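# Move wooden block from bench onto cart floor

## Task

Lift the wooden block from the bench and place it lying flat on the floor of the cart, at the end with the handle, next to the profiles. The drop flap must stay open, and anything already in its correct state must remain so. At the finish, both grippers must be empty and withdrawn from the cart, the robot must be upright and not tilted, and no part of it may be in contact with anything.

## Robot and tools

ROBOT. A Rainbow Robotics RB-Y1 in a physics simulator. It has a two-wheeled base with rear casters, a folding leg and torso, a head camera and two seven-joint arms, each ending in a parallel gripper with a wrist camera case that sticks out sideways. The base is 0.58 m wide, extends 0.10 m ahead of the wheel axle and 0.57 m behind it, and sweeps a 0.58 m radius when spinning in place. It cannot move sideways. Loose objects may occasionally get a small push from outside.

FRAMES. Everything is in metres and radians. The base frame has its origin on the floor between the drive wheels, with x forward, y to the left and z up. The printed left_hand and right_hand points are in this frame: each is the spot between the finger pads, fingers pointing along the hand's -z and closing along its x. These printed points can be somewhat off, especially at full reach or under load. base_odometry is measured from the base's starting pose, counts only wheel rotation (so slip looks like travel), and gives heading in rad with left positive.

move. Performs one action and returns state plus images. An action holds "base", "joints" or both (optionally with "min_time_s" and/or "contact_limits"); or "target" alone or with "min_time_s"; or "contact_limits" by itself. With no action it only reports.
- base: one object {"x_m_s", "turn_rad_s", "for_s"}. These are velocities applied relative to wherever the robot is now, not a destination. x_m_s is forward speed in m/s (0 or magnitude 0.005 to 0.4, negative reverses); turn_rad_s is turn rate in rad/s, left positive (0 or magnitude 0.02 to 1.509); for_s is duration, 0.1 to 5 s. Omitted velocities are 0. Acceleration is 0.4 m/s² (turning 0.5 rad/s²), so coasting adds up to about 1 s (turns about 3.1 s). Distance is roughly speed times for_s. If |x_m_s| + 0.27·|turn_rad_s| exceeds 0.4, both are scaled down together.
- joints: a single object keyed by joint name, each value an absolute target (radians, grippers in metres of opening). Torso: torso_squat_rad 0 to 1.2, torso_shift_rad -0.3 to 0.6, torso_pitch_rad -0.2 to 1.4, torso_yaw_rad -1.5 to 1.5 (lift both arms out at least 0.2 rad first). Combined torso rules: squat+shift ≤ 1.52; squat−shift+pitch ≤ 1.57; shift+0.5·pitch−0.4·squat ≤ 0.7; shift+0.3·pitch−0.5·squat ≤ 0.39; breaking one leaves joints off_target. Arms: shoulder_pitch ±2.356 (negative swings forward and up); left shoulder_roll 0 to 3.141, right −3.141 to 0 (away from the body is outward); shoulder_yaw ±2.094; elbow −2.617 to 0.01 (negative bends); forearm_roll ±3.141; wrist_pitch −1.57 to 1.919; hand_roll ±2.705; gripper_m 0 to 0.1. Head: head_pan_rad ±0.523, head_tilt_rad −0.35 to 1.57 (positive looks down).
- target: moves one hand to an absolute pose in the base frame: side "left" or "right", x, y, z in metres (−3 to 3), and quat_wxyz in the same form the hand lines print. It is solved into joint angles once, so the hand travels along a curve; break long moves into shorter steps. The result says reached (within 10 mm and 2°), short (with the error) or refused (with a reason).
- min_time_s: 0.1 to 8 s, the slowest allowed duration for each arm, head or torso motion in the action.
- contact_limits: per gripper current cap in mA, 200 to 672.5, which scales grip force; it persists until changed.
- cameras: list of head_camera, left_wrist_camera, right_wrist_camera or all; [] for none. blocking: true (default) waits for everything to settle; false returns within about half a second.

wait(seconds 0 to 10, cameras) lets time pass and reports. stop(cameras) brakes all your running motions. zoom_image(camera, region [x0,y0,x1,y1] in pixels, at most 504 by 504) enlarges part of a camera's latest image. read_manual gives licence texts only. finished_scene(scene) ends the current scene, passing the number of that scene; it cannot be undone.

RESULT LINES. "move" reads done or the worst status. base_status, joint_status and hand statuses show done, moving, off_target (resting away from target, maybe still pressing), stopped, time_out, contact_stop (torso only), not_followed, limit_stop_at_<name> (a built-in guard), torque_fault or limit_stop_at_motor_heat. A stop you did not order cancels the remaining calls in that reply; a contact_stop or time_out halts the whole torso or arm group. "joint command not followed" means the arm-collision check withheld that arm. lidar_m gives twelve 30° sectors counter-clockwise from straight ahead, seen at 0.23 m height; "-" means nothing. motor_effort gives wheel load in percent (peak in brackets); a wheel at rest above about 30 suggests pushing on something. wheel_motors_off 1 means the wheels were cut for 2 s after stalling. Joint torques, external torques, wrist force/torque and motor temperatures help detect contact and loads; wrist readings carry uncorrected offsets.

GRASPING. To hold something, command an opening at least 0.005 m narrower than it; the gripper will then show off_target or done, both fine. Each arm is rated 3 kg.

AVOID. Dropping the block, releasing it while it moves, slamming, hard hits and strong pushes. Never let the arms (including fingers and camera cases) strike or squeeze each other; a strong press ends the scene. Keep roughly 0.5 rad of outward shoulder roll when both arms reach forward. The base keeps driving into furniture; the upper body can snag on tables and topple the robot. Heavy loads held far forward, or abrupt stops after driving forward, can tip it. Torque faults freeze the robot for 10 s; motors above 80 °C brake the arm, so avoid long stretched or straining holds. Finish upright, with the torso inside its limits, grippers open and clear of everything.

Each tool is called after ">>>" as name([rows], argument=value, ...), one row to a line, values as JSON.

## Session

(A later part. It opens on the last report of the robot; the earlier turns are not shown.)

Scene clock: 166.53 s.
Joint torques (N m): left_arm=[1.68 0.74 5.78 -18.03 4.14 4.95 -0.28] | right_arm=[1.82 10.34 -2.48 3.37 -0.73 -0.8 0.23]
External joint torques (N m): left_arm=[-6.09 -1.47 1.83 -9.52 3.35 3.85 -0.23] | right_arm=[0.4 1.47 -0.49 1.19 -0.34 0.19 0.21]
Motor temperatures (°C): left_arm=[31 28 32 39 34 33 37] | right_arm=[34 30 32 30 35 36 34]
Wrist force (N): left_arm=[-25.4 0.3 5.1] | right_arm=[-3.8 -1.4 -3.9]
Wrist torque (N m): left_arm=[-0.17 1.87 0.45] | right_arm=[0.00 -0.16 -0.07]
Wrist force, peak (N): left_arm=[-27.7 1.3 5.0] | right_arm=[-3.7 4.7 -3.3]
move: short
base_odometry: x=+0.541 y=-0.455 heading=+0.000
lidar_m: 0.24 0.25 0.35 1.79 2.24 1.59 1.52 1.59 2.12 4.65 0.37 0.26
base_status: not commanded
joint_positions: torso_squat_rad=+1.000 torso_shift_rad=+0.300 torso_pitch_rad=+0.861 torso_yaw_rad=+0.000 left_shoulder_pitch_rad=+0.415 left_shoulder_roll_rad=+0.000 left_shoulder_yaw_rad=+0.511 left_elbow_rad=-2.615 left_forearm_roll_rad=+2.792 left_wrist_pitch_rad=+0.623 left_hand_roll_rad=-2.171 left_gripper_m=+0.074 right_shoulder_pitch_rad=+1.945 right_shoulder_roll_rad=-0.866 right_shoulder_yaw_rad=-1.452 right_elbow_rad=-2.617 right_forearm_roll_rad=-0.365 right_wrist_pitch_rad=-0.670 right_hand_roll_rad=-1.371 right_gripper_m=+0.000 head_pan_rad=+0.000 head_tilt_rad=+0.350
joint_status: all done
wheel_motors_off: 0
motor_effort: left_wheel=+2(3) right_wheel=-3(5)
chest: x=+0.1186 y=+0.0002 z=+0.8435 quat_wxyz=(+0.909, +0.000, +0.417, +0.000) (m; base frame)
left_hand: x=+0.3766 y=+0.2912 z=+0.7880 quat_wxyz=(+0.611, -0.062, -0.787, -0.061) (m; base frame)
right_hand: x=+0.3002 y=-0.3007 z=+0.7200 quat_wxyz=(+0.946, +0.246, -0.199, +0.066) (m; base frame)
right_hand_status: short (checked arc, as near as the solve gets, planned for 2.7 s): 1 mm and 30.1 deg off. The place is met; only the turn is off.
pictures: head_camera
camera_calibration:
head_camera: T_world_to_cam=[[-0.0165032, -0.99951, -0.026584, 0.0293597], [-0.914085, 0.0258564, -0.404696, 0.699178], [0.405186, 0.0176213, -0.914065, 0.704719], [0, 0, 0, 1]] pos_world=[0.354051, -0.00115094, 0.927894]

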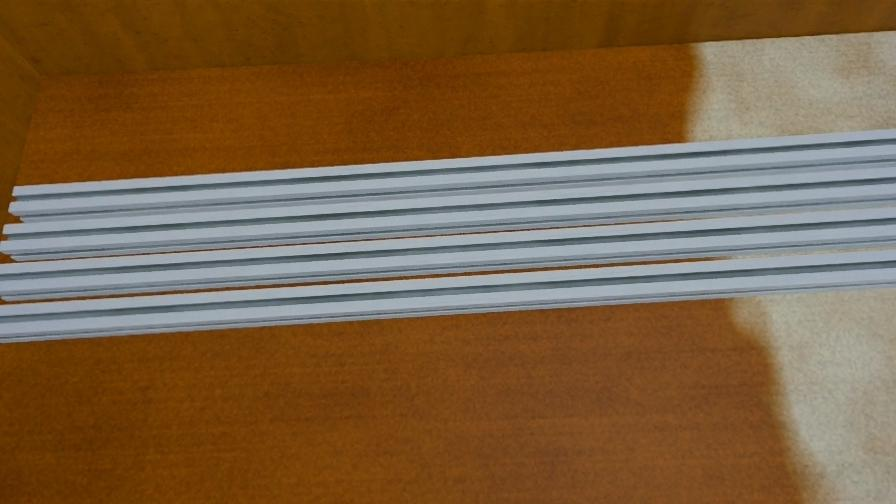

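>>> move(target={"side":"right","x":0.46,"y":-0.27,"z":0.60,"quat_wxyz":[0.966,0,-0.259,0]}, min_time_s=2.5, cameras=["head_camera"])

>>> move(target={"side":"right","x":0.475,"y":-0.24,"z":0.40,"quat_wxyz":[0.966,0,-0.259,0]}, min_time_s=2, cameras=["head_camera"])

Scene clock: 171.23 s.
Joint torques (N m): left_arm=[2.01 0.8 5.58 -17.91 3.96 4.93 -0.21] | right_arm=[-8.37 12.44 -7.53 -2 0.52 0 -0.18]
External joint torques (N m): left_arm=[-5.75 -1.41 1.63 -9.4 3.16 3.84 -0.16] | right_arm=[-1.85 0.65 -1.08 0.35 -0.43 -0.09 -0.2]
Motor temperatures (°C): left_arm=[31 28 32 39 34 33 37] | right_arm=[34 30 32 30 35 36 34]
Wrist force (N): left_arm=[-26.3 1.5 5.2] | right_arm=[-3.8 0.7 -4.2]
Wrist torque (N m): left_arm=[-0.24 1.80 0.49] | right_arm=[-0.10 -0.16 -0.05]
Wrist force, peak (N): left_arm=[-27.5 0.9 5.4] | right_arm=[-3.8 0.6 -5.0]
move: done
base_odometry: x=+0.541 y=-0.455 heading=+0.000
lidar_m: 0.24 0.25 0.35 1.78 2.24 1.59 1.53 1.57 2.12 4.65 0.38 0.26
base_status: not commanded
joint_positions: torso_squat_rad=+1.000 torso_shift_rad=+0.300 torso_pitch_rad=+0.861 torso_yaw_rad=+0.000 left_shoulder_pitch_rad=+0.415 left_shoulder_roll_rad=+0.000 left_shoulder_yaw_rad=+0.511 left_elbow_rad=-2.615 left_forearm_roll_rad=+2.792 left_wrist_pitch_rad=+0.623 left_hand_roll_rad=-2.171 left_gripper_m=+0.074 right_shoulder_pitch_rad=+1.748 right_shoulder_roll_rad=-1.913 right_shoulder_yaw_rad=-1.979 right_elbow_rad=-2.617 right_forearm_roll_rad=-0.486 right_wrist_pitch_rad=+1.015 right_hand_roll_rad=-1.678 right_gripper_m=+0.000 head_pan_rad=+0.000 head_tilt_rad=+0.350
joint_status: all done
wheel_motors_off: 0
motor_effort: left_wheel=+3(4) right_wheel=-3(5)
chest: x=+0.1186 y=+0.0002 z=+0.8435 quat_wxyz=(+0.909, +0.000, +0.417, +0.000) (m; base frame)
left_hand: x=+0.3766 y=+0.2912 z=+0.7880 quat_wxyz=(+0.611, -0.062, -0.787, -0.061) (m; base frame)
right_hand: x=+0.4600 y=-0.2702 z=+0.6004 quat_wxyz=(+0.967, +0.004, -0.256, +0.001) (m; base frame)
right_hand_status: reached (checked arc, planned for 2.5 s): 0 mm and 0.6 deg off.
pictures: head_camera
camera_calibration:
head_camera: T_world_to_cam=[[-0.0165032, -0.99951, -0.026584, 0.0293597], [-0.914085, 0.0258564, -0.404696, 0.699178], [0.405186, 0.0176213, -0.914065, 0.704719], [0, 0, 0, 1]] pos_world=[0.354051, -0.00115094, 0.927894]

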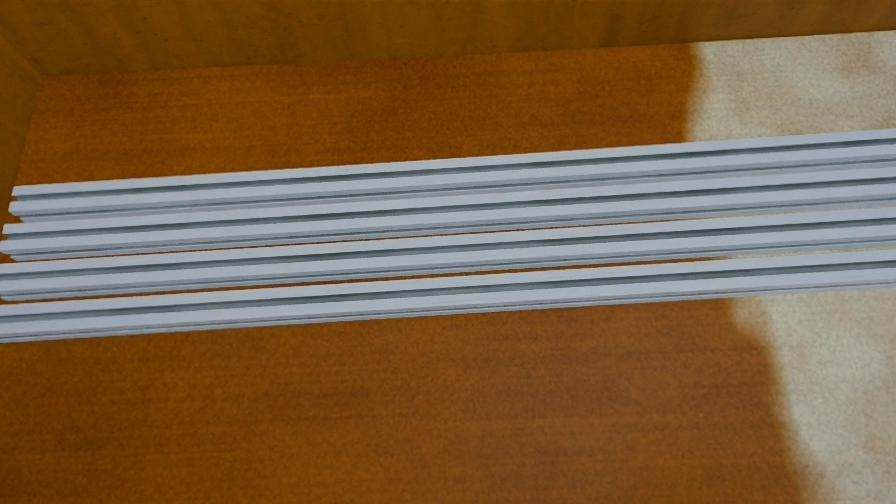

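Scene clock: 173.80 s.
Joint torques (N m): left_arm=[1.9 0.67 5.83 -17.8 4.07 5.11 -0.34] | right_arm=[-2.72 8.48 -0.82 -7.17 1.22 0.52 -0.19]
External joint torques (N m): left_arm=[-5.86 -1.54 1.89 -9.29 3.28 4.02 -0.29] | right_arm=[6.07 -2.43 5.15 -2.71 0.32 0.31 -0.22]
Motor temperatures (°C): left_arm=[31 28 32 39 34 33 37] | right_arm=[34 30 32 30 35 36 34]
Wrist force (N): left_arm=[-26.1 0.7 5.1] | right_arm=[-4.1 1.1 -4.7]
Wrist torque (N m): left_arm=[-0.14 1.75 0.50] | right_arm=[-0.17 -0.18 -0.09]
Wrist force, peak (N): left_arm=[-27.5 -0.5 5.0] | right_arm=[-5.0 1.2 -4.2]
move: done
base_odometry: x=+0.541 y=-0.455 heading=+0.000
lidar_m: 0.22 0.22 0.30 1.78 2.25 1.59 1.52 1.58 2.12 4.66 0.35 0.24
base_status: not commanded
joint_positions: torso_squat_rad=+1.000 torso_shift_rad=+0.300 torso_pitch_rad=+0.861 torso_yaw_rad=+0.000 left_shoulder_pitch_rad=+0.415 left_shoulder_roll_rad=+0.000 left_shoulder_yaw_rad=+0.511 left_elbow_rad=-2.615 left_forearm_roll_rad=+2.792 left_wrist_pitch_rad=+0.623 left_hand_roll_rad=-2.171 left_gripper_m=+0.074 right_shoulder_pitch_rad=+1.922 right_shoulder_roll_rad=-2.567 right_shoulder_yaw_rad=-1.796 right_elbow_rad=-1.967 right_forearm_roll_rad=-0.013 right_wrist_pitch_rad=+0.970 right_hand_roll_rad=-1.773 right_gripper_m=+0.000 head_pan_rad=+0.000 head_tilt_rad=+0.350
joint_status: all done
wheel_motors_off: 0
motor_effort: left_wheel=-2(9) right_wheel=-7(58)
chest: x=+0.1186 y=+0.0002 z=+0.8436 quat_wxyz=(+0.909, +0.000, +0.417, +0.000) (m; base frame)
left_hand: x=+0.3765 y=+0.2913 z=+0.7880 quat_wxyz=(+0.611, -0.062, -0.787, -0.061) (m; base frame)
right_hand: x=+0.4764 y=-0.2403 z=+0.4015 quat_wxyz=(+0.965, +0.000, -0.261, +0.000) (m; base frame)
right_hand_status: reached (checked arc, planned for 2.0 s): 2 mm and 0.2 deg off.
pictures: head_camera
camera_calibration:
head_camera: T_world_to_cam=[[-0.0163557, -0.999517, -0.026414, 0.029352], [-0.914049, 0.0256545, -0.404791, 0.699288], [0.405274, 0.0175231, -0.914028, 0.704741], [0, 0, 0, 1]] pos_world=[0.354051, -0.000951291, 0.927994]

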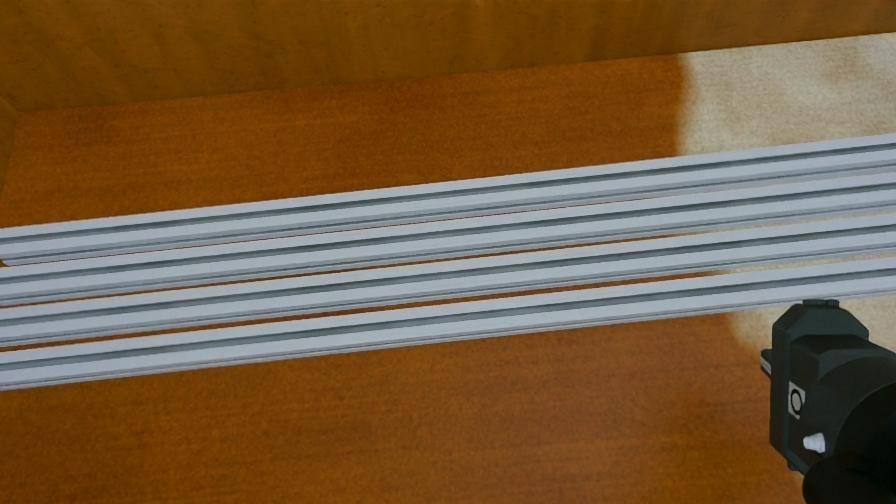

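>>> move(target={"side":"right","x":0.46,"y":-0.27,"z":0.60,"quat_wxyz":[0.966,0,-0.259,0]}, min_time_s=1.5, cameras=["head_camera"])

>>> move(base={"x_m_s":-0.25,"for_s":1.6}, cameras=["head_camera"])

>>> move(joints={"right_shoulder_pitch_rad":0.3,"right_shoulder_roll_rad":-0.9,"right_shoulder_yaw_rad":0.0,"right_elbow_rad":-1.8,"right_forearm_roll_rad":0.0,"right_wrist_pitch_rad":0.0,"right_hand_roll_rad":0.0}, cameras=["head_camera"])

Scene clock: 182.67 s.
Joint torques (N m): left_arm=[2.12 1.09 5.69 -17.72 4.06 4.93 -0.21] | right_arm=[-8.15 14.46 -7.53 -2.79 0.81 0.26 0.12]
External joint torques (N m): left_arm=[-5.64 -1.11 1.74 -9.21 3.27 3.84 -0.16] | right_arm=[-1.58 2.68 -1.08 -0.38 -0.14 0.15 0.1]
Motor temperatures (°C): left_arm=[31 28 32 39 34 33 37] | right_arm=[34 30 32 30 35 36 34]
Wrist force (N): left_arm=[-26.1 0.1 5.4] | right_arm=[-4.2 0.3 -4.2]
Wrist torque (N m): left_arm=[-0.11 1.77 0.47] | right_arm=[-0.03 -0.19 -0.09]
Wrist force, peak (N): left_arm=[-27.3 0.4 4.8] | right_arm=[-6.0 1.5 -4.7]
move: done
base_odometry: x=+0.541 y=-0.455 heading=+0.000
lidar_m: 0.21 0.23 0.30 1.79 2.24 1.60 1.51 1.59 2.13 4.65 0.34 0.23
base_status: not commanded
joint_positions: torso_squat_rad=+1.000 torso_shift_rad=+0.300 torso_pitch_rad=+0.861 torso_yaw_rad=+0.000 left_shoulder_pitch_rad=+0.415 left_shoulder_roll_rad=+0.000 left_shoulder_yaw_rad=+0.511 left_elbow_rad=-2.615 left_forearm_roll_rad=+2.792 left_wrist_pitch_rad=+0.623 left_hand_roll_rad=-2.171 left_gripper_m=+0.074 right_shoulder_pitch_rad=+1.751 right_shoulder_roll_rad=-1.923 right_shoulder_yaw_rad=-1.980 right_elbow_rad=-2.617 right_forearm_roll_rad=-0.479 right_wrist_pitch_rad=+1.031 right_hand_roll_rad=-1.681 right_gripper_m=+0.000 head_pan_rad=+0.000 head_tilt_rad=+0.350
joint_status: all done
wheel_motors_off: 0
motor_effort: left_wheel=+0(3) right_wheel=-3(10)
chest: x=+0.1186 y=+0.0002 z=+0.8435 quat_wxyz=(+0.909, +0.000, +0.417, +0.000) (m; base frame)
left_hand: x=+0.3766 y=+0.2912 z=+0.7880 quat_wxyz=(+0.611, -0.062, -0.787, -0.061) (m; base frame)
right_hand: x=+0.4602 y=-0.2702 z=+0.5994 quat_wxyz=(+0.966, +0.001, -0.257, +0.000) (m; base frame)
right_hand_status: reached (checked arc, planned for 1.5 s): 1 mm and 0.3 deg off.
pictures: head_camera
camera_calibration:
head_camera: T_world_to_cam=[[-0.0165423, -0.999512, -0.0264921, 0.0293911], [-0.914084, 0.025855, -0.404699, 0.699218], [0.405186, 0.0175214, -0.914066, 0.70481], [0, 0, 0, 1]] pos_world=[0.354051, -0.00105069, 0.927994]

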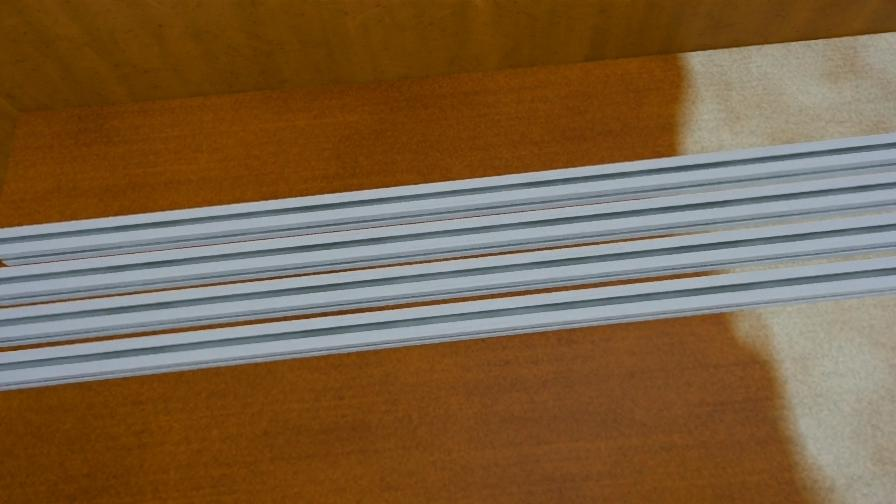

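Scene clock: 193.73 s.
Joint torques (N m): left_arm=[1.6 1.12 5.85 -17.64 4.03 4.97 -0.39] | right_arm=[-5.37 11.59 -5.08 -3.19 0.53 0 -0.16]
External joint torques (N m): left_arm=[-6.16 -1.09 1.9 -9.12 3.24 3.87 -0.34] | right_arm=[1.27 -0.2 1.45 -0.86 -0.44 -0.11 -0.19]
External joint torques when the fault began: right_arm=[41.76 -9.98 37.56 -27.45 -24.11 -2.1 -0.79]
Motor temperatures (°C): left_arm=[31 28 32 39 35 33 37] | right_arm=[34 30 32 30 36 36 34]
Wrist force (N): left_arm=[-26.8 -0.3 4.9] | right_arm=[-3.6 2.3 -4.1]
Wrist torque (N m): left_arm=[-0.14 1.74 0.47] | right_arm=[-0.27 -0.14 -0.10]
Wrist force, peak (N): left_arm=[-29.9 -0.6 11.3] | right_arm=[121.2 0.2 -26.9]
move: torque_fault
TORQUE FAULT: right_forearm_roll_rad reached its load limit. The robot stopped for 10 seconds, dropped its targets and accepts commands again. The stop added 9.1 s to the call.
base_odometry: x=+0.332 y=-0.455 heading=+0.001
lidar_m: 0.33 0.34 0.41 4.39 1.94 1.37 1.30 1.37 1.83 4.59 0.65 0.38
base_status: torque_fault (sent for 1.07 of 1.6 s)
joint_positions: torso_squat_rad=+1.000 torso_shift_rad=+0.300 torso_pitch_rad=+0.861 torso_yaw_rad=+0.000 left_shoulder_pitch_rad=+0.415 left_shoulder_roll_rad=+0.000 left_shoulder_yaw_rad=+0.511 left_elbow_rad=-2.615 left_forearm_roll_rad=+2.792 left_wrist_pitch_rad=+0.623 left_hand_roll_rad=-2.171 left_gripper_m=+0.074 right_shoulder_pitch_rad=+1.746 right_shoulder_roll_rad=-1.921 right_shoulder_yaw_rad=-1.985 right_elbow_rad=-2.614 right_forearm_roll_rad=-0.476 right_wrist_pitch_rad=+1.031 right_hand_roll_rad=-1.681 right_gripper_m=+0.000 head_pan_rad=+0.000 head_tilt_rad=+0.350
joint_status: not commanded
wheel_motors_off: 0
motor_effort: left_wheel=-5(75) right_wheel=-7(86)
chest: x=+0.1185 y=+0.0002 z=+0.8436 quat_wxyz=(+0.909, +0.000, +0.417, +0.000) (m; base frame)
left_hand: x=+0.3765 y=+0.2912 z=+0.7881 quat_wxyz=(+0.611, -0.062, -0.787, -0.061) (m; base frame)
right_hand: x=+0.4647 y=-0.2705 z=+0.6027 quat_wxyz=(+0.965, +0.000, -0.264, +0.001) (m; base frame)
pictures: head_camera
camera_calibration:
head_camera: T_world_to_cam=[[-0.0165766, -0.999514, -0.0264059, 0.0293245], [-0.913956, 0.0258569, -0.404989, 0.69939], [0.405475, 0.0174205, -0.91394, 0.704721], [0, 0, 0, 1]] pos_world=[0.353951, -0.00105043, 0.928093]

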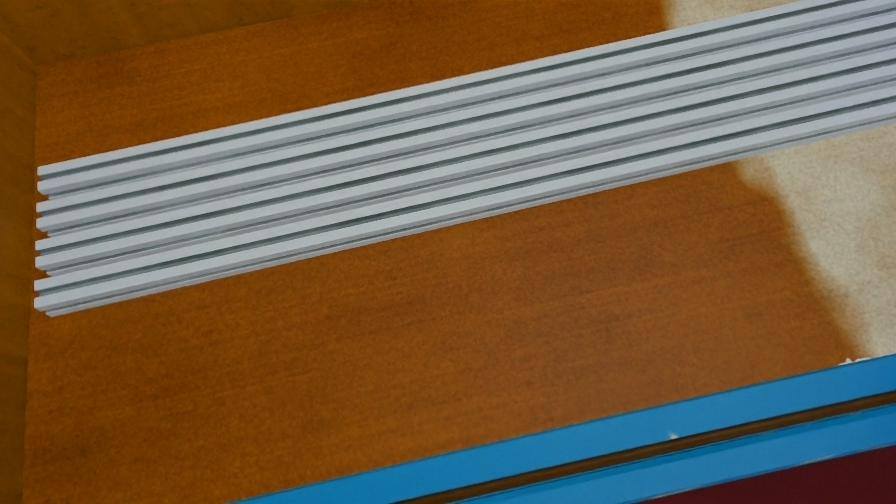

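not run: a stop that you did not command came earlier in this reply.

>>> move(target={"side":"right","x":0.44,"y":-0.30,"z":0.80,"quat_wxyz":[0.9,0,-0.436,0]}, min_time_s=2, cameras=["head_camera","right_wrist_camera"])

Scene clock: 198.97 s.
Joint torques (N m): left_arm=[1.67 0.98 5.77 -17.71 3.91 5.05 -0.29] | right_arm=[-1.05 8.14 -3.21 6.49 -0.57 -0.24 0.19]
External joint torques (N m): left_arm=[-6.09 -1.23 1.82 -9.19 3.12 3.96 -0.24] | right_arm=[1.01 1.62 -1.11 0.24 -0.09 0.14 0.15]
Motor temperatures (°C): left_arm=[31 28 32 39 35 33 37] | right_arm=[34 30 32 30 36 36 34]
Wrist force (N): left_arm=[-27.3 1.0 5.5] | right_arm=[-3.5 1.4 -4.1]
Wrist torque (N m): left_arm=[-0.14 1.72 0.45] | right_arm=[-0.23 -0.08 -0.10]
Wrist force, peak (N): left_arm=[-27.4 0.4 5.3] | right_arm=[21.7 5.8 -8.8]
move: short
base_odometry: x=+0.332 y=-0.455 heading=+0.001
lidar_m: 0.34 0.34 0.41 4.39 1.94 1.37 1.30 1.37 1.84 4.60 0.64 0.39
base_status: not commanded
joint_positions: torso_squat_rad=+1.000 torso_shift_rad=+0.300 torso_pitch_rad=+0.861 torso_yaw_rad=+0.000 left_shoulder_pitch_rad=+0.415 left_shoulder_roll_rad=+0.000 left_shoulder_yaw_rad=+0.511 left_elbow_rad=-2.615 left_forearm_roll_rad=+2.792 left_wrist_pitch_rad=+0.623 left_hand_roll_rad=-2.171 left_gripper_m=+0.074 right_shoulder_pitch_rad=+1.944 right_shoulder_roll_rad=-0.664 right_shoulder_yaw_rad=-2.094 right_elbow_rad=-2.617 right_forearm_roll_rad=-0.882 right_wrist_pitch_rad=-0.405 right_hand_roll_rad=-1.514 right_gripper_m=+0.000 head_pan_rad=+0.000 head_tilt_rad=+0.350
joint_status: all done
wheel_motors_off: 0
motor_effort: left_wheel=-2(5) right_wheel=-5(12)
chest: x=+0.1185 y=+0.0002 z=+0.8435 quat_wxyz=(+0.909, +0.000, +0.417, +0.000) (m; base frame)
left_hand: x=+0.3765 y=+0.2912 z=+0.7880 quat_wxyz=(+0.611, -0.062, -0.787, -0.061) (m; base frame)
right_hand: x=+0.4405 y=-0.3005 z=+0.8002 quat_wxyz=(+0.939, +0.103, -0.324, +0.050) (m; base frame)
right_hand_status: short (checked arc, as near as the solve gets, planned for 2.0 s): 1 mm and 18.9 deg off. The place is met; only the turn is off.
pictures: head_camera, right_wrist_camera
camera_calibration:
head_camera: T_world_to_cam=[[-0.0165396, -0.999512, -0.0264921, 0.0293885], [-0.914047, 0.0258541, -0.404783, 0.699191], [0.405271, 0.01752, -0.914029, 0.704785], [0, 0, 0, 1]] pos_world=[0.353951, -0.00105069, 0.927994]
right_wrist_camera: T_world_to_cam=[[-0.764447, -0.0488949, -0.64283, 0.835264], [-0.470761, 0.723585, 0.504787, 0.047968], [0.44046, 0.688502, -0.57616, 0.546066], [0, 0, 0, 1]] pos_world=[0.420576, -0.369836, 0.827341]

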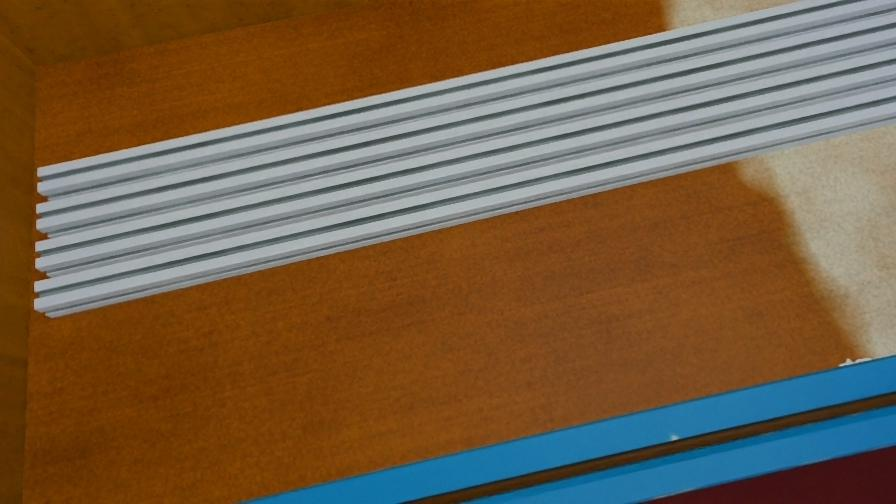

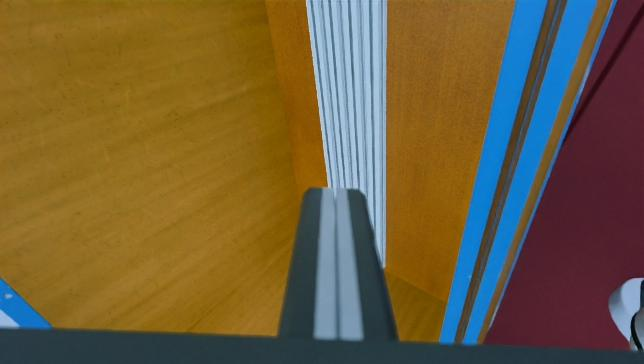

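>>> move(base={"x_m_s":-0.25,"for_s":1.8}, cameras=[])

>>> move(joints={"right_shoulder_pitch_rad":0.5,"right_shoulder_roll_rad":-0.5,"right_shoulder_yaw_rad":0.0,"right_elbow_rad":-1.2,"right_forearm_roll_rad":0.0,"right_wrist_pitch_rad":0.0,"right_hand_roll_rad":0.0}, cameras=["head_camera"])

>>> move(base={"turn_rad_s":-0.5,"for_s":1.1}, cameras=[])

>>> move(base={"x_m_s":0.25,"for_s":2.0}, cameras=[])

>>> move(base={"turn_rad_s":0.6,"for_s":1.4}, cameras=["head_camera"])

Scene clock: 214.47 s.
Joint torques (N m): left_arm=[1.79 0.93 5.92 -17.83 3.99 4.94 -0.31] | right_arm=[-2.27 8.68 -3.49 6.88 -0.71 -0.37 0.16]
External joint torques (N m): left_arm=[-5.97 -1.27 1.97 -9.32 3.2 3.85 -0.26] | right_arm=[-0.22 2.16 -1.39 0.64 -0.23 0.01 0.13]
Motor temperatures (°C): left_arm=[31 28 32 39 35 33 37] | right_arm=[34 30 32 30 36 36 34]
Wrist force (N): left_arm=[-25.5 0.2 5.6] | right_arm=[-3.4 1.5 -3.4]
Wrist torque (N m): left_arm=[-0.04 1.77 0.49] | right_arm=[-0.27 -0.06 -0.10]
Wrist force, peak (N): left_arm=[-28.5 1.0 3.4] | right_arm=[-4.4 1.7 -4.0]
move: done
base_odometry: x=-0.118 y=-0.455 heading=+0.000
lidar_m: 0.78 0.78 2.04 3.87 1.28 0.90 0.86 0.91 1.20 3.04 2.47 0.88
base_status: done (sent for 1.8 of 1.8 s)
joint_positions: torso_squat_rad=+1.000 torso_shift_rad=+0.300 torso_pitch_rad=+0.861 torso_yaw_rad=+0.000 left_shoulder_pitch_rad=+0.415 left_shoulder_roll_rad=+0.000 left_shoulder_yaw_rad=+0.511 left_elbow_rad=-2.615 left_forearm_roll_rad=+2.792 left_wrist_pitch_rad=+0.623 left_hand_roll_rad=-2.171 left_gripper_m=+0.074 right_shoulder_pitch_rad=+1.945 right_shoulder_roll_rad=-0.664 right_shoulder_yaw_rad=-2.094 right_elbow_rad=-2.617 right_forearm_roll_rad=-0.882 right_wrist_pitch_rad=-0.404 right_hand_roll_rad=-1.514 right_gripper_m=+0.000 head_pan_rad=+0.000 head_tilt_rad=+0.350
joint_status: not commanded
wheel_motors_off: 0
motor_effort: left_wheel=-14(37) right_wheel=+13(32)
chest: x=+0.1185 y=+0.0002 z=+0.8435 quat_wxyz=(+0.909, +0.000, +0.417, +0.000) (m; base frame)
left_hand: x=+0.3765 y=+0.2912 z=+0.7880 quat_wxyz=(+0.611, -0.062, -0.787, -0.061) (m; base frame)
right_hand: x=+0.4405 y=-0.3005 z=+0.8001 quat_wxyz=(+0.939, +0.103, -0.324, +0.050) (m; base frame)
pictures: none
No camera images: "cameras" was empty.

Scene clock: 217.23 s.
Joint torques (N m): left_arm=[1.81 1.04 5.8 -17.7 4.03 4.84 -0.24] | right_arm=[21.7 -5.07 -3.72 4.47 -0.42 0.39 -0.28]
External joint torques (N m): left_arm=[-5.95 -1.17 1.85 -9.18 3.24 3.75 -0.18] | right_arm=[1.71 0.69 -0.66 1.1 -0.35 0.02 -0.27]
Motor temperatures (°C): left_arm=[31 28 32 39 35 33 37] | right_arm=[34 30 32 30 36 36 34]
Wrist force (N): left_arm=[-26.9 1.0 5.1] | right_arm=[1.6 4.1 -4.9]
Wrist torque (N m): left_arm=[-0.17 1.72 0.50] | right_arm=[-0.36 0.21 -0.09]
Wrist force, peak (N): left_arm=[-27.5 0.8 5.1] | right_arm=[-5.0 3.9 -4.9]
move: done
base_odometry: x=-0.118 y=-0.455 heading=+0.000
lidar_m: 0.77 0.79 2.04 3.89 1.28 0.90 0.85 0.91 1.21 3.04 2.47 0.86
base_status: not commanded
joint_positions: torso_squat_rad=+1.000 torso_shift_rad=+0.300 torso_pitch_rad=+0.861 torso_yaw_rad=+0.000 left_shoulder_pitch_rad=+0.415 left_shoulder_roll_rad=+0.000 left_shoulder_yaw_rad=+0.511 left_elbow_rad=-2.615 left_forearm_roll_rad=+2.792 left_wrist_pitch_rad=+0.623 left_hand_roll_rad=-2.171 left_gripper_m=+0.074 right_shoulder_pitch_rad=+0.500 right_shoulder_roll_rad=-0.500 right_shoulder_yaw_rad=+0.000 right_elbow_rad=-1.200 right_forearm_roll_rad=+0.000 right_wrist_pitch_rad=+0.000 right_hand_roll_rad=+0.000 right_gripper_m=+0.000 head_pan_rad=+0.000 head_tilt_rad=+0.350
joint_status: all done
wheel_motors_off: 0
motor_effort: left_wheel=-14(15) right_wheel=+14(16)
chest: x=+0.1186 y=+0.0002 z=+0.8435 quat_wxyz=(+0.909, +0.000, +0.417, +0.000) (m; base frame)
left_hand: x=+0.3766 y=+0.2912 z=+0.7880 quat_wxyz=(+0.611, -0.062, -0.787, -0.061) (m; base frame)
right_hand: x=-0.1389 y=-0.5083 z=+0.3751 quat_wxyz=(+0.967, -0.144, +0.084, +0.193) (m; base frame)
pictures: head_camera
camera_calibration:
head_camera: T_world_to_cam=[[-0.016546, -0.999512, -0.0264937, 0.0292913], [-0.914084, 0.025859, -0.404699, 0.69918], [0.405186, 0.0175213, -0.914066, 0.70472], [0, 0, 0, 1]] pos_world=[0.354051, -0.00115068, 0.927894]

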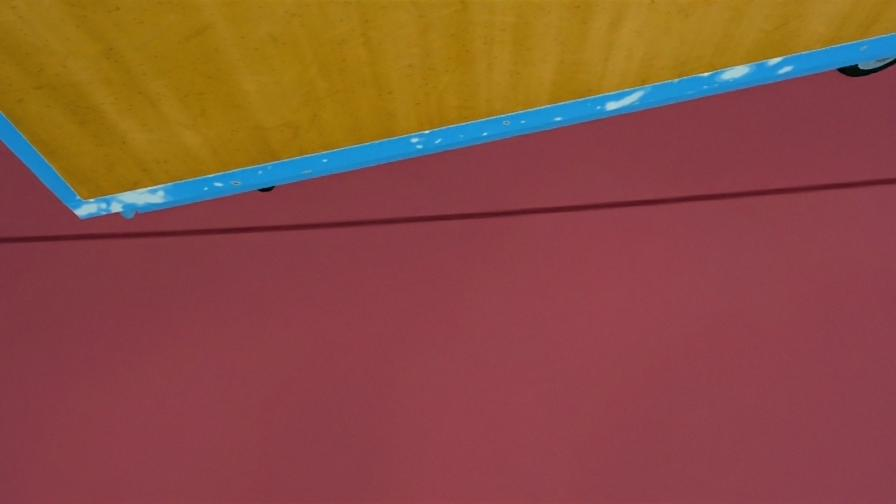

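Scene clock: 219.67 s.
Joint torques (N m): left_arm=[1.84 1.25 6 -17.9 3.96 4.97 -0.38] | right_arm=[21.71 -5.21 -3.89 4.26 -0.46 0.44 -0.35]
External joint torques (N m): left_arm=[-5.92 -0.95 2.05 -9.39 3.17 3.87 -0.33] | right_arm=[1.71 0.55 -0.83 0.88 -0.4 0.08 -0.33]
Motor temperatures (°C): left_arm=[31 28 32 39 35 33 37] | right_arm=[34 30 32 30 36 36 34]
Wrist force (N): left_arm=[-27.3 0.9 5.2] | right_arm=[1.8 3.6 -5.0]
Wrist torque (N m): left_arm=[-0.29 1.72 0.54] | right_arm=[-0.32 0.22 -0.06]
Wrist force, peak (N): left_arm=[-27.5 0.8 5.7] | right_arm=[1.5 4.1 -5.5]
move: done
base_odometry: x=-0.118 y=-0.455 heading=-0.549
lidar_m: 0.90 0.77 0.77 1.47 4.45 1.31 0.93 0.87 0.90 1.17 2.74 2.57
base_status: done (sent for 1.1 of 1.1 s)
joint_positions: torso_squat_rad=+1.000 torso_shift_rad=+0.300 torso_pitch_rad=+0.861 torso_yaw_rad=+0.000 left_shoulder_pitch_rad=+0.415 left_shoulder_roll_rad=+0.000 left_shoulder_yaw_rad=+0.511 left_elbow_rad=-2.615 left_forearm_roll_rad=+2.792 left_wrist_pitch_rad=+0.623 left_hand_roll_rad=-2.171 left_gripper_m=+0.074 right_shoulder_pitch_rad=+0.500 right_shoulder_roll_rad=-0.500 right_shoulder_yaw_rad=+0.000 right_elbow_rad=-1.200 right_forearm_roll_rad=+0.000 right_wrist_pitch_rad=+0.000 right_hand_roll_rad=+0.000 right_gripper_m=+0.000 head_pan_rad=+0.000 head_tilt_rad=+0.350
joint_status: not commanded
wheel_motors_off: 0
motor_effort: left_wheel=+14(37) right_wheel=-2(27)
chest: x=+0.1186 y=+0.0001 z=+0.8435 quat_wxyz=(+0.909, +0.000, +0.417, +0.000) (m; base frame)
left_hand: x=+0.3766 y=+0.2912 z=+0.7880 quat_wxyz=(+0.611, -0.062, -0.787, -0.061) (m; base frame)
right_hand: x=-0.1390 y=-0.5083 z=+0.3751 quat_wxyz=(+0.967, -0.144, +0.084, +0.193) (m; base frame)
pictures: none
No camera images: "cameras" was empty.

Scene clock: 222.60 s.
Joint torques (N m): left_arm=[1.95 0.92 5.9 -17.65 4.02 4.94 -0.39] | right_arm=[21 -5.51 -4.13 4.4 -0.47 0.43 -0.27]
External joint torques (N m): left_arm=[-5.81 -1.28 1.95 -9.14 3.23 3.85 -0.34] | right_arm=[0.99 0.25 -1.08 1.03 -0.4 0.06 -0.26]
Motor temperatures (°C): left_arm=[31 28 32 39 35 33 37] | right_arm=[34 30 32 30 35 36 34]
Wrist force (N): left_arm=[-27.3 0.1 5.1] | right_arm=[2.0 4.0 -4.8]
Wrist torque (N m): left_arm=[-0.09 1.82 0.52] | right_arm=[-0.34 0.26 -0.08]
Wrist force, peak (N): left_arm=[-28.8 0.4 3.9] | right_arm=[2.1 4.2 -5.4]
move: done
base_odometry: x=+0.309 y=-0.716 heading=-0.549
lidar_m: 0.48 0.40 0.41 0.50 2.10 1.95 1.37 1.29 1.33 1.73 4.06 1.94
base_status: done (sent for 2 of 2 s)
joint_positions: torso_squat_rad=+1.000 torso_shift_rad=+0.300 torso_pitch_rad=+0.861 torso_yaw_rad=+0.000 left_shoulder_pitch_rad=+0.415 left_shoulder_roll_rad=+0.000 left_shoulder_yaw_rad=+0.511 left_elbow_rad=-2.615 left_forearm_roll_rad=+2.792 left_wrist_pitch_rad=+0.623 left_hand_roll_rad=-2.171 left_gripper_m=+0.074 right_shoulder_pitch_rad=+0.500 right_shoulder_roll_rad=-0.500 right_shoulder_yaw_rad=+0.000 right_elbow_rad=-1.200 right_forearm_roll_rad=+0.000 right_wrist_pitch_rad=+0.000 right_hand_roll_rad=+0.000 right_gripper_m=+0.000 head_pan_rad=+0.000 head_tilt_rad=+0.350
joint_status: not commanded
wheel_motors_off: 0
motor_effort: left_wheel=-1(47) right_wheel=-1(27)
chest: x=+0.1186 y=+0.0001 z=+0.8435 quat_wxyz=(+0.909, +0.000, +0.417, +0.000) (m; base frame)
left_hand: x=+0.3766 y=+0.2912 z=+0.7880 quat_wxyz=(+0.611, -0.062, -0.787, -0.061) (m; base frame)
right_hand: x=-0.1390 y=-0.5083 z=+0.3752 quat_wxyz=(+0.967, -0.144, +0.084, +0.193) (m; base frame)
pictures: none
No camera images: "cameras" was empty.

Scene clock: 225.53 s.
Joint torques (N m): left_arm=[2.03 1.25 6.02 -17.73 4.05 5.02 -0.36] | right_arm=[21.17 -5.62 -4.14 4.16 -0.49 0.48 -0.37]
External joint torques (N m): left_arm=[-5.73 -0.96 2.08 -9.22 3.26 3.93 -0.3] | right_arm=[1.16 0.14 -1.08 0.79 -0.43 0.11 -0.36]
Motor temperatures (°C): left_arm=[31 28 32 39 35 33 37] | right_arm=[34 30 32 30 35 36 34]
Wrist force (N): left_arm=[-27.2 0.9 4.8] | right_arm=[1.7 4.1 -4.8]
Wrist torque (N m): left_arm=[-0.21 1.74 0.48] | right_arm=[-0.37 0.23 -0.10]
Wrist force, peak (N): left_arm=[-27.5 0.9 5.4] | right_arm=[2.4 4.3 -5.4]
move: done
base_odometry: x=+0.309 y=-0.716 heading=+0.290
lidar_m: 0.42 0.44 0.66 2.61 1.49 1.28 1.27 1.50 2.58 2.62 0.55 0.42
base_status: done (sent for 1.4 of 1.4 s)
joint_positions: torso_squat_rad=+1.000 torso_shift_rad=+0.300 torso_pitch_rad=+0.861 torso_yaw_rad=+0.000 left_shoulder_pitch_rad=+0.415 left_shoulder_roll_rad=+0.000 left_shoulder_yaw_rad=+0.511 left_elbow_rad=-2.615 left_forearm_roll_rad=+2.792 left_wrist_pitch_rad=+0.623 left_hand_roll_rad=-2.171 left_gripper_m=+0.074 right_shoulder_pitch_rad=+0.500 right_shoulder_roll_rad=-0.500 right_shoulder_yaw_rad=+0.000 right_elbow_rad=-1.200 right_forearm_roll_rad=+0.000 right_wrist_pitch_rad=+0.000 right_hand_roll_rad=+0.000 right_gripper_m=+0.000 head_pan_rad=+0.000 head_tilt_rad=+0.350
joint_status: not commanded
wheel_motors_off: 0
motor_effort: left_wheel=-4(34) right_wheel=+15(32)
chest: x=+0.1186 y=+0.0002 z=+0.8435 quat_wxyz=(+0.909, +0.000, +0.417, +0.000) (m; base frame)
left_hand: x=+0.3766 y=+0.2912 z=+0.7880 quat_wxyz=(+0.611, -0.062, -0.787, -0.061) (m; base frame)
right_hand: x=-0.1390 y=-0.5083 z=+0.3752 quat_wxyz=(+0.967, -0.144, +0.084, +0.193) (m; base frame)
pictures: head_camera
camera_calibration:
head_camera: T_world_to_cam=[[-0.016545, -0.999512, -0.0264921, 0.0292895], [-0.914122, 0.0258558, -0.404615, 0.699115], [0.405102, 0.0175227, -0.914104, 0.704785], [0, 0, 0, 1]] pos_world=[0.354051, -0.00115069, 0.927894]

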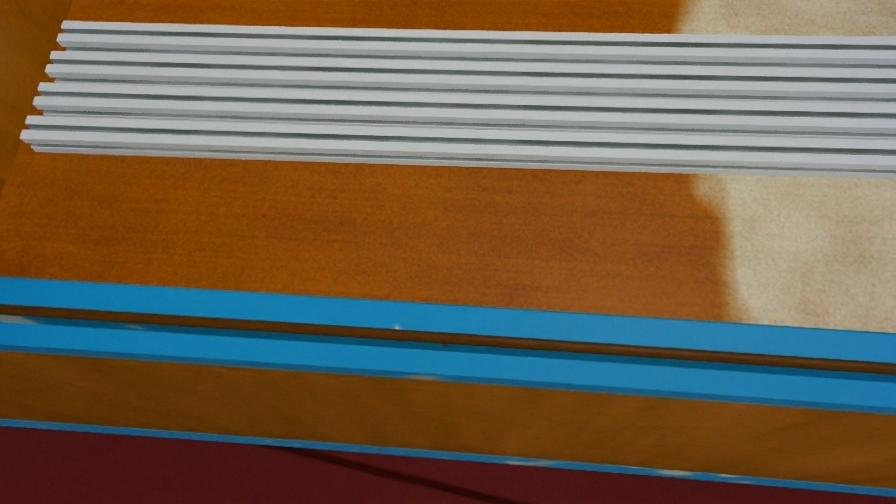

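>>> move(joints={"torso_yaw_rad":-0.4,"head_pan_rad":0.45}, cameras=["head_camera"])

>>> move(base={"x_m_s":0.12,"for_s":1.167}, cameras=["head_camera"])

>>> move(target={"side":"left","x":0.44,"y":0.2,"z":0.76,"quat_wxyz":[0.7568,0.2195,-0.5299,0.3135]}, min_time_s=2.5, cameras=["head_camera"])

Scene clock: 234.60 s.
Joint torques (N m): left_arm=[1.02 -1.03 3.94 -20.1 3.07 6.72 -0.28] | right_arm=[18.73 -11.59 -6.27 4.38 -0.49 0.6 -0.27]
External joint torques (N m): left_arm=[-5.88 -0.48 1.91 -10.31 2.52 5.22 -0.22] | right_arm=[0.39 0.25 -0.42 0.58 -0.39 0.12 -0.25]
Motor temperatures (°C): left_arm=[31 28 32 39 35 34 37] | right_arm=[34 30 32 30 35 36 34]
Wrist force (N): left_arm=[-25.0 8.2 6.8] | right_arm=[2.2 5.6 -4.5]
Wrist torque (N m): left_arm=[0.32 1.67 0.49] | right_arm=[-0.44 0.25 -0.07]
Wrist force, peak (N): left_arm=[-27.9 5.9 5.7] | right_arm=[2.3 5.6 -4.4]
move: done
base_odometry: x=+0.309 y=-0.716 heading=+0.290
lidar_m: 0.41 0.46 0.66 2.59 1.49 1.28 1.28 1.51 2.58 2.61 0.56 0.43
base_status: not commanded
joint_positions: torso_squat_rad=+1.000 torso_shift_rad=+0.300 torso_pitch_rad=+0.861 torso_yaw_rad=-0.400 left_shoulder_pitch_rad=+0.415 left_shoulder_roll_rad=+0.000 left_shoulder_yaw_rad=+0.511 left_elbow_rad=-2.614 left_forearm_roll_rad=+2.793 left_wrist_pitch_rad=+0.623 left_hand_roll_rad=-2.171 left_gripper_m=+0.074 right_shoulder_pitch_rad=+0.500 right_shoulder_roll_rad=-0.500 right_shoulder_yaw_rad=+0.000 right_elbow_rad=-1.200 right_forearm_roll_rad=+0.000 right_wrist_pitch_rad=+0.000 right_hand_roll_rad=+0.000 right_gripper_m=+0.000 head_pan_rad=+0.450 head_tilt_rad=+0.350
joint_status: all done
wheel_motors_off: 0
motor_effort: left_wheel=-5(6) right_wheel=+17(18)
chest: x=+0.1186 y=+0.0001 z=+0.8435 quat_wxyz=(+0.891, -0.083, +0.409, -0.181) (m; base frame)
left_hand: x=+0.4397 y=+0.1865 z=+0.7144 quat_wxyz=(+0.582, -0.254, -0.772, -0.020) (m; base frame)
right_hand: x=-0.2778 y=-0.5411 z=+0.5366 quat_wxyz=(+0.951, -0.276, +0.130, +0.051) (m; base frame)
pictures: head_camera
camera_calibration:
head_camera: T_world_to_cam=[[0.0159232, -0.997794, -0.0644534, 0.0479751], [-0.914734, 0.0114921, -0.403892, 0.698192], [0.403742, 0.065389, -0.912533, 0.7059], [0, 0, 0, 1]] pos_world=[0.352895, -0.0063125, 0.929244]

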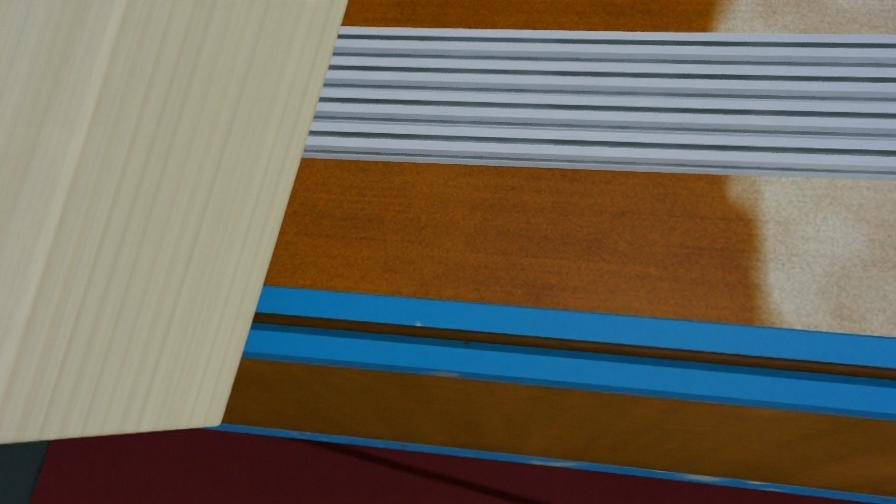

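Scene clock: 236.37 s.
Joint torques (N m): left_arm=[0.62 -0.11 3.63 -20.38 2.8 6.8 -0.35] | right_arm=[19.04 -11.66 -6.22 4.63 -0.45 0.51 -0.44]
External joint torques (N m): left_arm=[-6.29 0.44 1.6 -10.59 2.26 5.28 -0.3] | right_arm=[0.7 0.18 -0.37 0.83 -0.36 0.03 -0.42]
Motor temperatures (°C): left_arm=[31 28 32 39 35 34 37] | right_arm=[34 30 32 30 35 36 34]
Wrist force (N): left_arm=[-24.6 9.0 6.9] | right_arm=[2.2 5.2 -3.8]
Wrist torque (N m): left_arm=[0.29 1.69 0.50] | right_arm=[-0.38 0.25 -0.07]
Wrist force, peak (N): left_arm=[-27.2 9.2 7.0] | right_arm=[2.4 5.5 -4.6]
move: done
base_odometry: x=+0.443 y=-0.676 heading=+0.290
lidar_m: 0.27 0.29 0.44 2.88 1.64 1.41 1.41 1.66 2.85 2.24 0.37 0.28
base_status: done (sent for 1.17 of 1.17 s)
joint_positions: torso_squat_rad=+1.000 torso_shift_rad=+0.300 torso_pitch_rad=+0.861 torso_yaw_rad=-0.400 left_shoulder_pitch_rad=+0.415 left_shoulder_roll_rad=+0.000 left_shoulder_yaw_rad=+0.511 left_elbow_rad=-2.614 left_forearm_roll_rad=+2.793 left_wrist_pitch_rad=+0.623 left_hand_roll_rad=-2.171 left_gripper_m=+0.074 right_shoulder_pitch_rad=+0.500 right_shoulder_roll_rad=-0.500 right_shoulder_yaw_rad=+0.000 right_elbow_rad=-1.200 right_forearm_roll_rad=+0.000 right_wrist_pitch_rad=+0.000 right_hand_roll_rad=+0.000 right_gripper_m=+0.000 head_pan_rad=+0.450 head_tilt_rad=+0.350
joint_status: not commanded
wheel_motors_off: 0
motor_effort: left_wheel=+0(24) right_wheel=+0(45)
chest: x=+0.1186 y=+0.0001 z=+0.8435 quat_wxyz=(+0.891, -0.083, +0.409, -0.181) (m; base frame)
left_hand: x=+0.4397 y=+0.1865 z=+0.7144 quat_wxyz=(+0.582, -0.254, -0.772, -0.020) (m; base frame)
right_hand: x=-0.2777 y=-0.5411 z=+0.5366 quat_wxyz=(+0.951, -0.276, +0.130, +0.051) (m; base frame)
pictures: head_camera
camera_calibration:
head_camera: T_world_to_cam=[[0.0159207, -0.997794, -0.0644459, 0.0478677], [-0.91475, 0.0114888, -0.403857, 0.698257], [0.403706, 0.0653815, -0.912549, 0.705894], [0, 0, 0, 1]] pos_world=[0.352995, -0.00641249, 0.929244]

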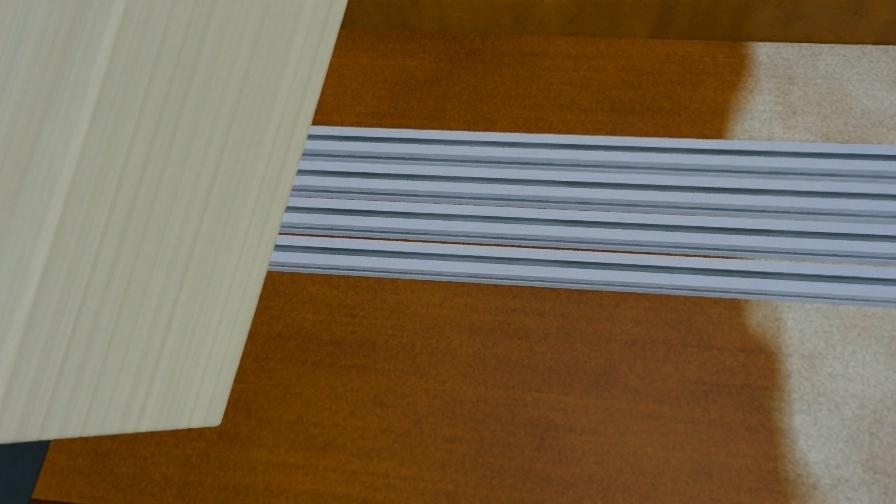

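Scene clock: 239.20 s.
Joint torques (N m): left_arm=[-1.51 -0.22 0.48 -17.76 0.87 7.55 -0.67] | right_arm=[19.03 -11.82 -6.27 4.54 -0.5 0.63 -0.35]
External joint torques (N m): left_arm=[-7.39 0.54 -0.76 -7.56 0.79 5.84 -0.62] | right_arm=[0.7 0.02 -0.42 0.73 -0.4 0.15 -0.34]
Motor temperatures (°C): left_arm=[31 28 32 39 34 34 37] | right_arm=[34 30 32 30 35 36 34]
Wrist force (N): left_arm=[-21.9 6.5 13.3] | right_arm=[2.1 5.3 -4.1]
Wrist torque (N m): left_arm=[0.31 1.58 0.50] | right_arm=[-0.41 0.26 -0.07]
Wrist force, peak (N): left_arm=[-25.3 9.6 8.5] | right_arm=[2.3 5.8 -4.4]
move: short
base_odometry: x=+0.443 y=-0.676 heading=+0.290
lidar_m: 0.27 0.30 0.43 2.86 1.65 1.42 1.41 1.68 2.86 2.23 0.37 0.27
base_status: not commanded
joint_positions: torso_squat_rad=+1.000 torso_shift_rad=+0.300 torso_pitch_rad=+0.861 torso_yaw_rad=-0.400 left_shoulder_pitch_rad=+0.329 left_shoulder_roll_rad=+0.000 left_shoulder_yaw_rad=+0.387 left_elbow_rad=-2.615 left_forearm_roll_rad=+3.118 left_wrist_pitch_rad=+0.684 left_hand_roll_rad=-2.705 left_gripper_m=+0.074 right_shoulder_pitch_rad=+0.500 right_shoulder_roll_rad=-0.500 right_shoulder_yaw_rad=+0.000 right_elbow_rad=-1.200 right_forearm_roll_rad=+0.000 right_wrist_pitch_rad=+0.000 right_hand_roll_rad=+0.000 right_gripper_m=+0.000 head_pan_rad=+0.450 head_tilt_rad=+0.350
joint_status: all done
wheel_motors_off: 0
motor_effort: left_wheel=+3(4) right_wheel=+1(2)
chest: x=+0.1184 y=+0.0001 z=+0.8436 quat_wxyz=(+0.891, -0.083, +0.409, -0.181) (m; base frame)
left_hand: x=+0.4402 y=+0.2006 z=+0.7583 quat_wxyz=(+0.480, -0.171, -0.860, +0.018) (m; base frame)
left_hand_status: short (checked arc, as near as the solve gets, planned for 2.5 s): 2 mm and 76.2 deg off. The place is met; only the turn is off.
right_hand: x=-0.2777 y=-0.5411 z=+0.5364 quat_wxyz=(+0.951, -0.276, +0.130, +0.051) (m; base frame)
pictures: head_camera
camera_calibration:
head_camera: T_world_to_cam=[[0.0161196, -0.997782, -0.0645851, 0.0480436], [-0.914568, 0.0113928, -0.404272, 0.698382], [0.404111, 0.0655842, -0.912356, 0.705868], [0, 0, 0, 1]] pos_world=[0.352694, -0.00631327, 0.929442]

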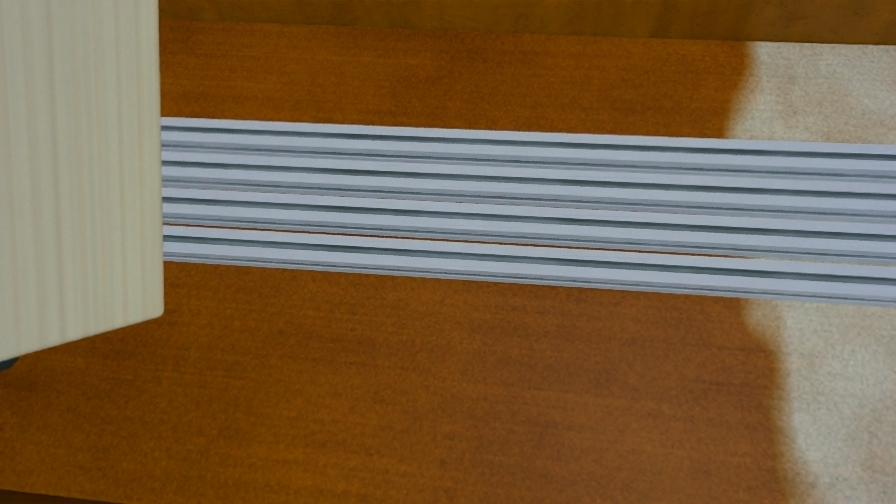

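>>> move(base={"x_m_s":-0.25,"for_s":1.8}, cameras=[])

>>> move(joints={"left_wrist_pitch_rad":0.0,"left_elbow_rad":-2.3}, min_time_s=2, cameras=["head_camera"])

>>> move(joints={"left_forearm_roll_rad":-0.024,"left_hand_roll_rad":0.437}, min_time_s=4, cameras=["head_camera"])

Scene clock: 258.23 s.
Joint torques (N m): left_arm=[-0.01 0.07 1.99 -20.89 0.57 7.83 -0.54] | right_arm=[19.05 -11.85 -5.97 4.37 -0.48 0.71 -0.22]
External joint torques (N m): left_arm=[-5.87 0.83 0.74 -10.69 0.5 6.13 -0.5] | right_arm=[0.72 -0.01 -0.11 0.57 -0.38 0.23 -0.2]
Motor temperatures (°C): left_arm=[30 28 31 39 34 34 37] | right_arm=[35 30 32 30 35 36 34]
Wrist force (N): left_arm=[-22.0 6.4 13.2] | right_arm=[2.3 5.4 -4.4]
Wrist torque (N m): left_arm=[0.30 1.54 0.49] | right_arm=[-0.41 0.25 -0.08]
Wrist force, peak (N): left_arm=[-25.0 7.0 12.7] | right_arm=[2.3 6.2 -4.4]
move: done
base_odometry: x=+0.011 y=-0.805 heading=+0.290
lidar_m: 0.72 0.79 2.29 1.97 1.14 0.97 0.97 1.15 2.00 3.20 1.85 0.75
base_status: done (sent for 1.8 of 1.8 s)
joint_positions: torso_squat_rad=+1.000 torso_shift_rad=+0.300 torso_pitch_rad=+0.861 torso_yaw_rad=-0.400 left_shoulder_pitch_rad=+0.328 left_shoulder_roll_rad=+0.000 left_shoulder_yaw_rad=+0.387 left_elbow_rad=-2.614 left_forearm_roll_rad=+3.118 left_wrist_pitch_rad=+0.684 left_hand_roll_rad=-2.705 left_gripper_m=+0.074 right_shoulder_pitch_rad=+0.500 right_shoulder_roll_rad=-0.500 right_shoulder_yaw_rad=+0.000 right_elbow_rad=-1.200 right_forearm_roll_rad=+0.000 right_wrist_pitch_rad=+0.000 right_hand_roll_rad=+0.000 right_gripper_m=+0.000 head_pan_rad=+0.450 head_tilt_rad=+0.350
joint_status: not commanded
wheel_motors_off: 0
motor_effort: left_wheel=+5(39) right_wheel=-4(22)
chest: x=+0.1185 y=+0.0001 z=+0.8435 quat_wxyz=(+0.891, -0.083, +0.409, -0.181) (m; base frame)
left_hand: x=+0.4404 y=+0.2005 z=+0.7578 quat_wxyz=(+0.480, -0.171, -0.860, +0.018) (m; base frame)
right_hand: x=-0.2778 y=-0.5411 z=+0.5365 quat_wxyz=(+0.951, -0.276, +0.130, +0.051) (m; base frame)
pictures: none
No camera images: "cameras" was empty.

Scene clock: 260.53 s.
Joint torques (N m): left_arm=[1.34 -0.18 3.27 -19.75 -0.17 8.43 -0.65] | right_arm=[18.95 -11.57 -6.22 4.49 -0.5 0.62 -0.34]
External joint torques (N m): left_arm=[-5.79 0.59 1.47 -10.62 -0.04 6.68 -0.6] | right_arm=[0.62 0.28 -0.37 0.69 -0.4 0.14 -0.33]
Motor temperatures (°C): left_arm=[30 28 31 39 34 34 37] | right_arm=[35 30 32 30 35 36 34]
Wrist force (N): left_arm=[-23.9 8.3 -13.3] | right_arm=[2.0 6.2 -4.4]
Wrist torque (N m): left_arm=[-0.05 1.62 0.47] | right_arm=[-0.53 0.22 -0.08]
Wrist force, peak (N): left_arm=[-26.7 9.4 -11.0] | right_arm=[2.3 6.0 -4.6]
move: done
base_odometry: x=+0.011 y=-0.805 heading=+0.290
lidar_m: 0.72 0.79 2.30 1.99 1.13 0.98 0.97 1.14 2.01 3.20 1.84 0.75
base_status: not commanded
joint_positions: torso_squat_rad=+1.000 torso_shift_rad=+0.300 torso_pitch_rad=+0.861 torso_yaw_rad=-0.400 left_shoulder_pitch_rad=+0.328 left_shoulder_roll_rad=+0.000 left_shoulder_yaw_rad=+0.387 left_elbow_rad=-2.297 left_forearm_roll_rad=+3.118 left_wrist_pitch_rad=-0.002 left_hand_roll_rad=-2.705 left_gripper_m=+0.074 right_shoulder_pitch_rad=+0.500 right_shoulder_roll_rad=-0.500 right_shoulder_yaw_rad=+0.000 right_elbow_rad=-1.200 right_forearm_roll_rad=+0.000 right_wrist_pitch_rad=+0.000 right_hand_roll_rad=+0.000 right_gripper_m=+0.000 head_pan_rad=+0.450 head_tilt_rad=+0.350
joint_status: all done
wheel_motors_off: 0
motor_effort: left_wheel=+3(6) right_wheel=-6(6)
chest: x=+0.1185 y=+0.0001 z=+0.8435 quat_wxyz=(+0.891, -0.083, +0.409, -0.181) (m; base frame)
left_hand: x=+0.4289 y=+0.2477 z=+0.4651 quat_wxyz=(+0.831, -0.063, -0.540, +0.114) (m; base frame)
right_hand: x=-0.2778 y=-0.5411 z=+0.5365 quat_wxyz=(+0.951, -0.276, +0.130, +0.051) (m; base frame)
pictures: head_camera
camera_calibration:
head_camera: T_world_to_cam=[[0.0159354, -0.997794, -0.0644434, 0.0479695], [-0.91466, 0.011489, -0.404062, 0.698271], [0.403911, 0.0653827, -0.912459, 0.705903], [0, 0, 0, 1]] pos_world=[0.352794, -0.00631249, 0.929343]

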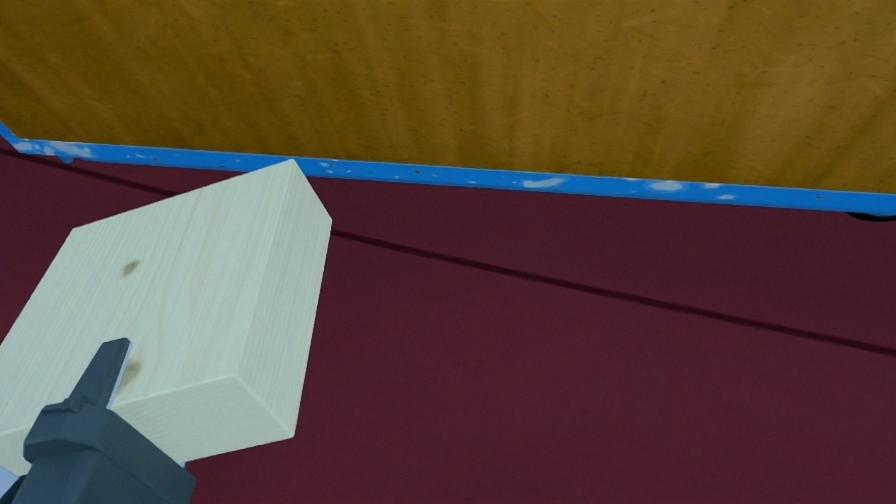

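Scene clock: 264.83 s.
Joint torques (N m): left_arm=[1.19 -0.18 3.21 -19.81 -0.38 -8.57 -0.29] | right_arm=[19.25 -11.5 -6.07 4.41 -0.42 0.63 -0.28]
External joint torques (N m): left_arm=[-5.78 0.64 1.57 -10.6 -0.41 -6.74 -0.24] | right_arm=[0.92 0.35 -0.22 0.6 -0.32 0.14 -0.26]
Motor temperatures (°C): left_arm=[30 28 31 39 34 34 37] | right_arm=[35 30 32 30 35 36 34]
Wrist force (N): left_arm=[-23.7 7.4 -12.8] | right_arm=[1.7 5.1 -4.0]
Wrist torque (N m): left_arm=[0.05 1.67 0.43] | right_arm=[-0.42 0.20 -0.06]
Wrist force, peak (N): left_arm=[-25.6 7.9 -13.0] | right_arm=[2.2 5.8 -4.5]
move: done
base_odometry: x=+0.011 y=-0.805 heading=+0.290
lidar_m: 0.72 0.78 2.28 1.98 1.14 0.97 0.97 1.15 2.00 3.22 1.84 0.74
base_status: not commanded
joint_positions: torso_squat_rad=+1.000 torso_shift_rad=+0.300 torso_pitch_rad=+0.861 torso_yaw_rad=-0.400 left_shoulder_pitch_rad=+0.328 left_shoulder_roll_rad=+0.000 left_shoulder_yaw_rad=+0.387 left_elbow_rad=-2.297 left_forearm_roll_rad=-0.024 left_wrist_pitch_rad=+0.002 left_hand_roll_rad=+0.437 left_gripper_m=+0.074 right_shoulder_pitch_rad=+0.500 right_shoulder_roll_rad=-0.500 right_shoulder_yaw_rad=+0.000 right_elbow_rad=-1.200 right_forearm_roll_rad=+0.000 right_wrist_pitch_rad=+0.000 right_hand_roll_rad=+0.000 right_gripper_m=+0.000 head_pan_rad=+0.450 head_tilt_rad=+0.350
joint_status: all done
wheel_motors_off: 0
motor_effort: left_wheel=+4(6) right_wheel=-3(6)
chest: x=+0.1185 y=+0.0001 z=+0.8435 quat_wxyz=(+0.891, -0.083, +0.409, -0.181) (m; base frame)
left_hand: x=+0.4289 y=+0.2477 z=+0.4651 quat_wxyz=(+0.831, -0.063, -0.540, +0.114) (m; base frame)
right_hand: x=-0.2778 y=-0.5411 z=+0.5365 quat_wxyz=(+0.951, -0.276, +0.130, +0.051) (m; base frame)
pictures: head_camera
camera_calibration:
head_camera: T_world_to_cam=[[0.0159354, -0.997794, -0.0644434, 0.0479695], [-0.91466, 0.011489, -0.404062, 0.698271], [0.403911, 0.0653827, -0.912459, 0.705903], [0, 0, 0, 1]] pos_world=[0.352794, -0.00631249, 0.929343]

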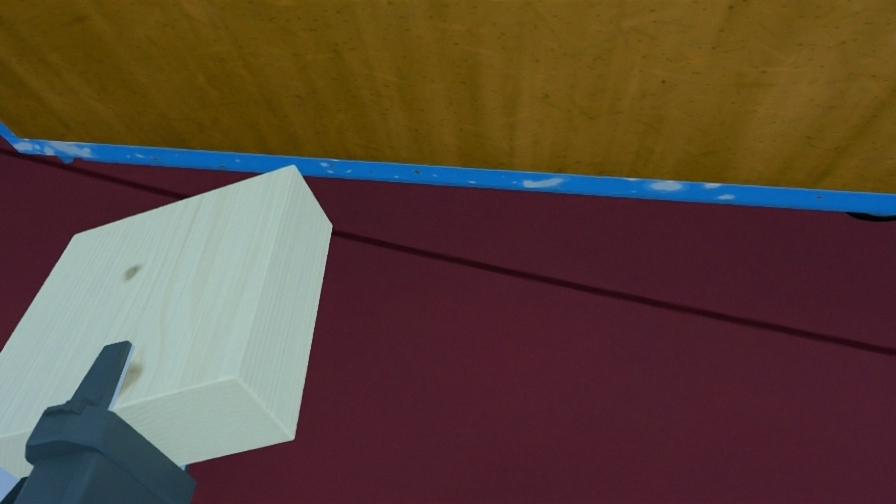

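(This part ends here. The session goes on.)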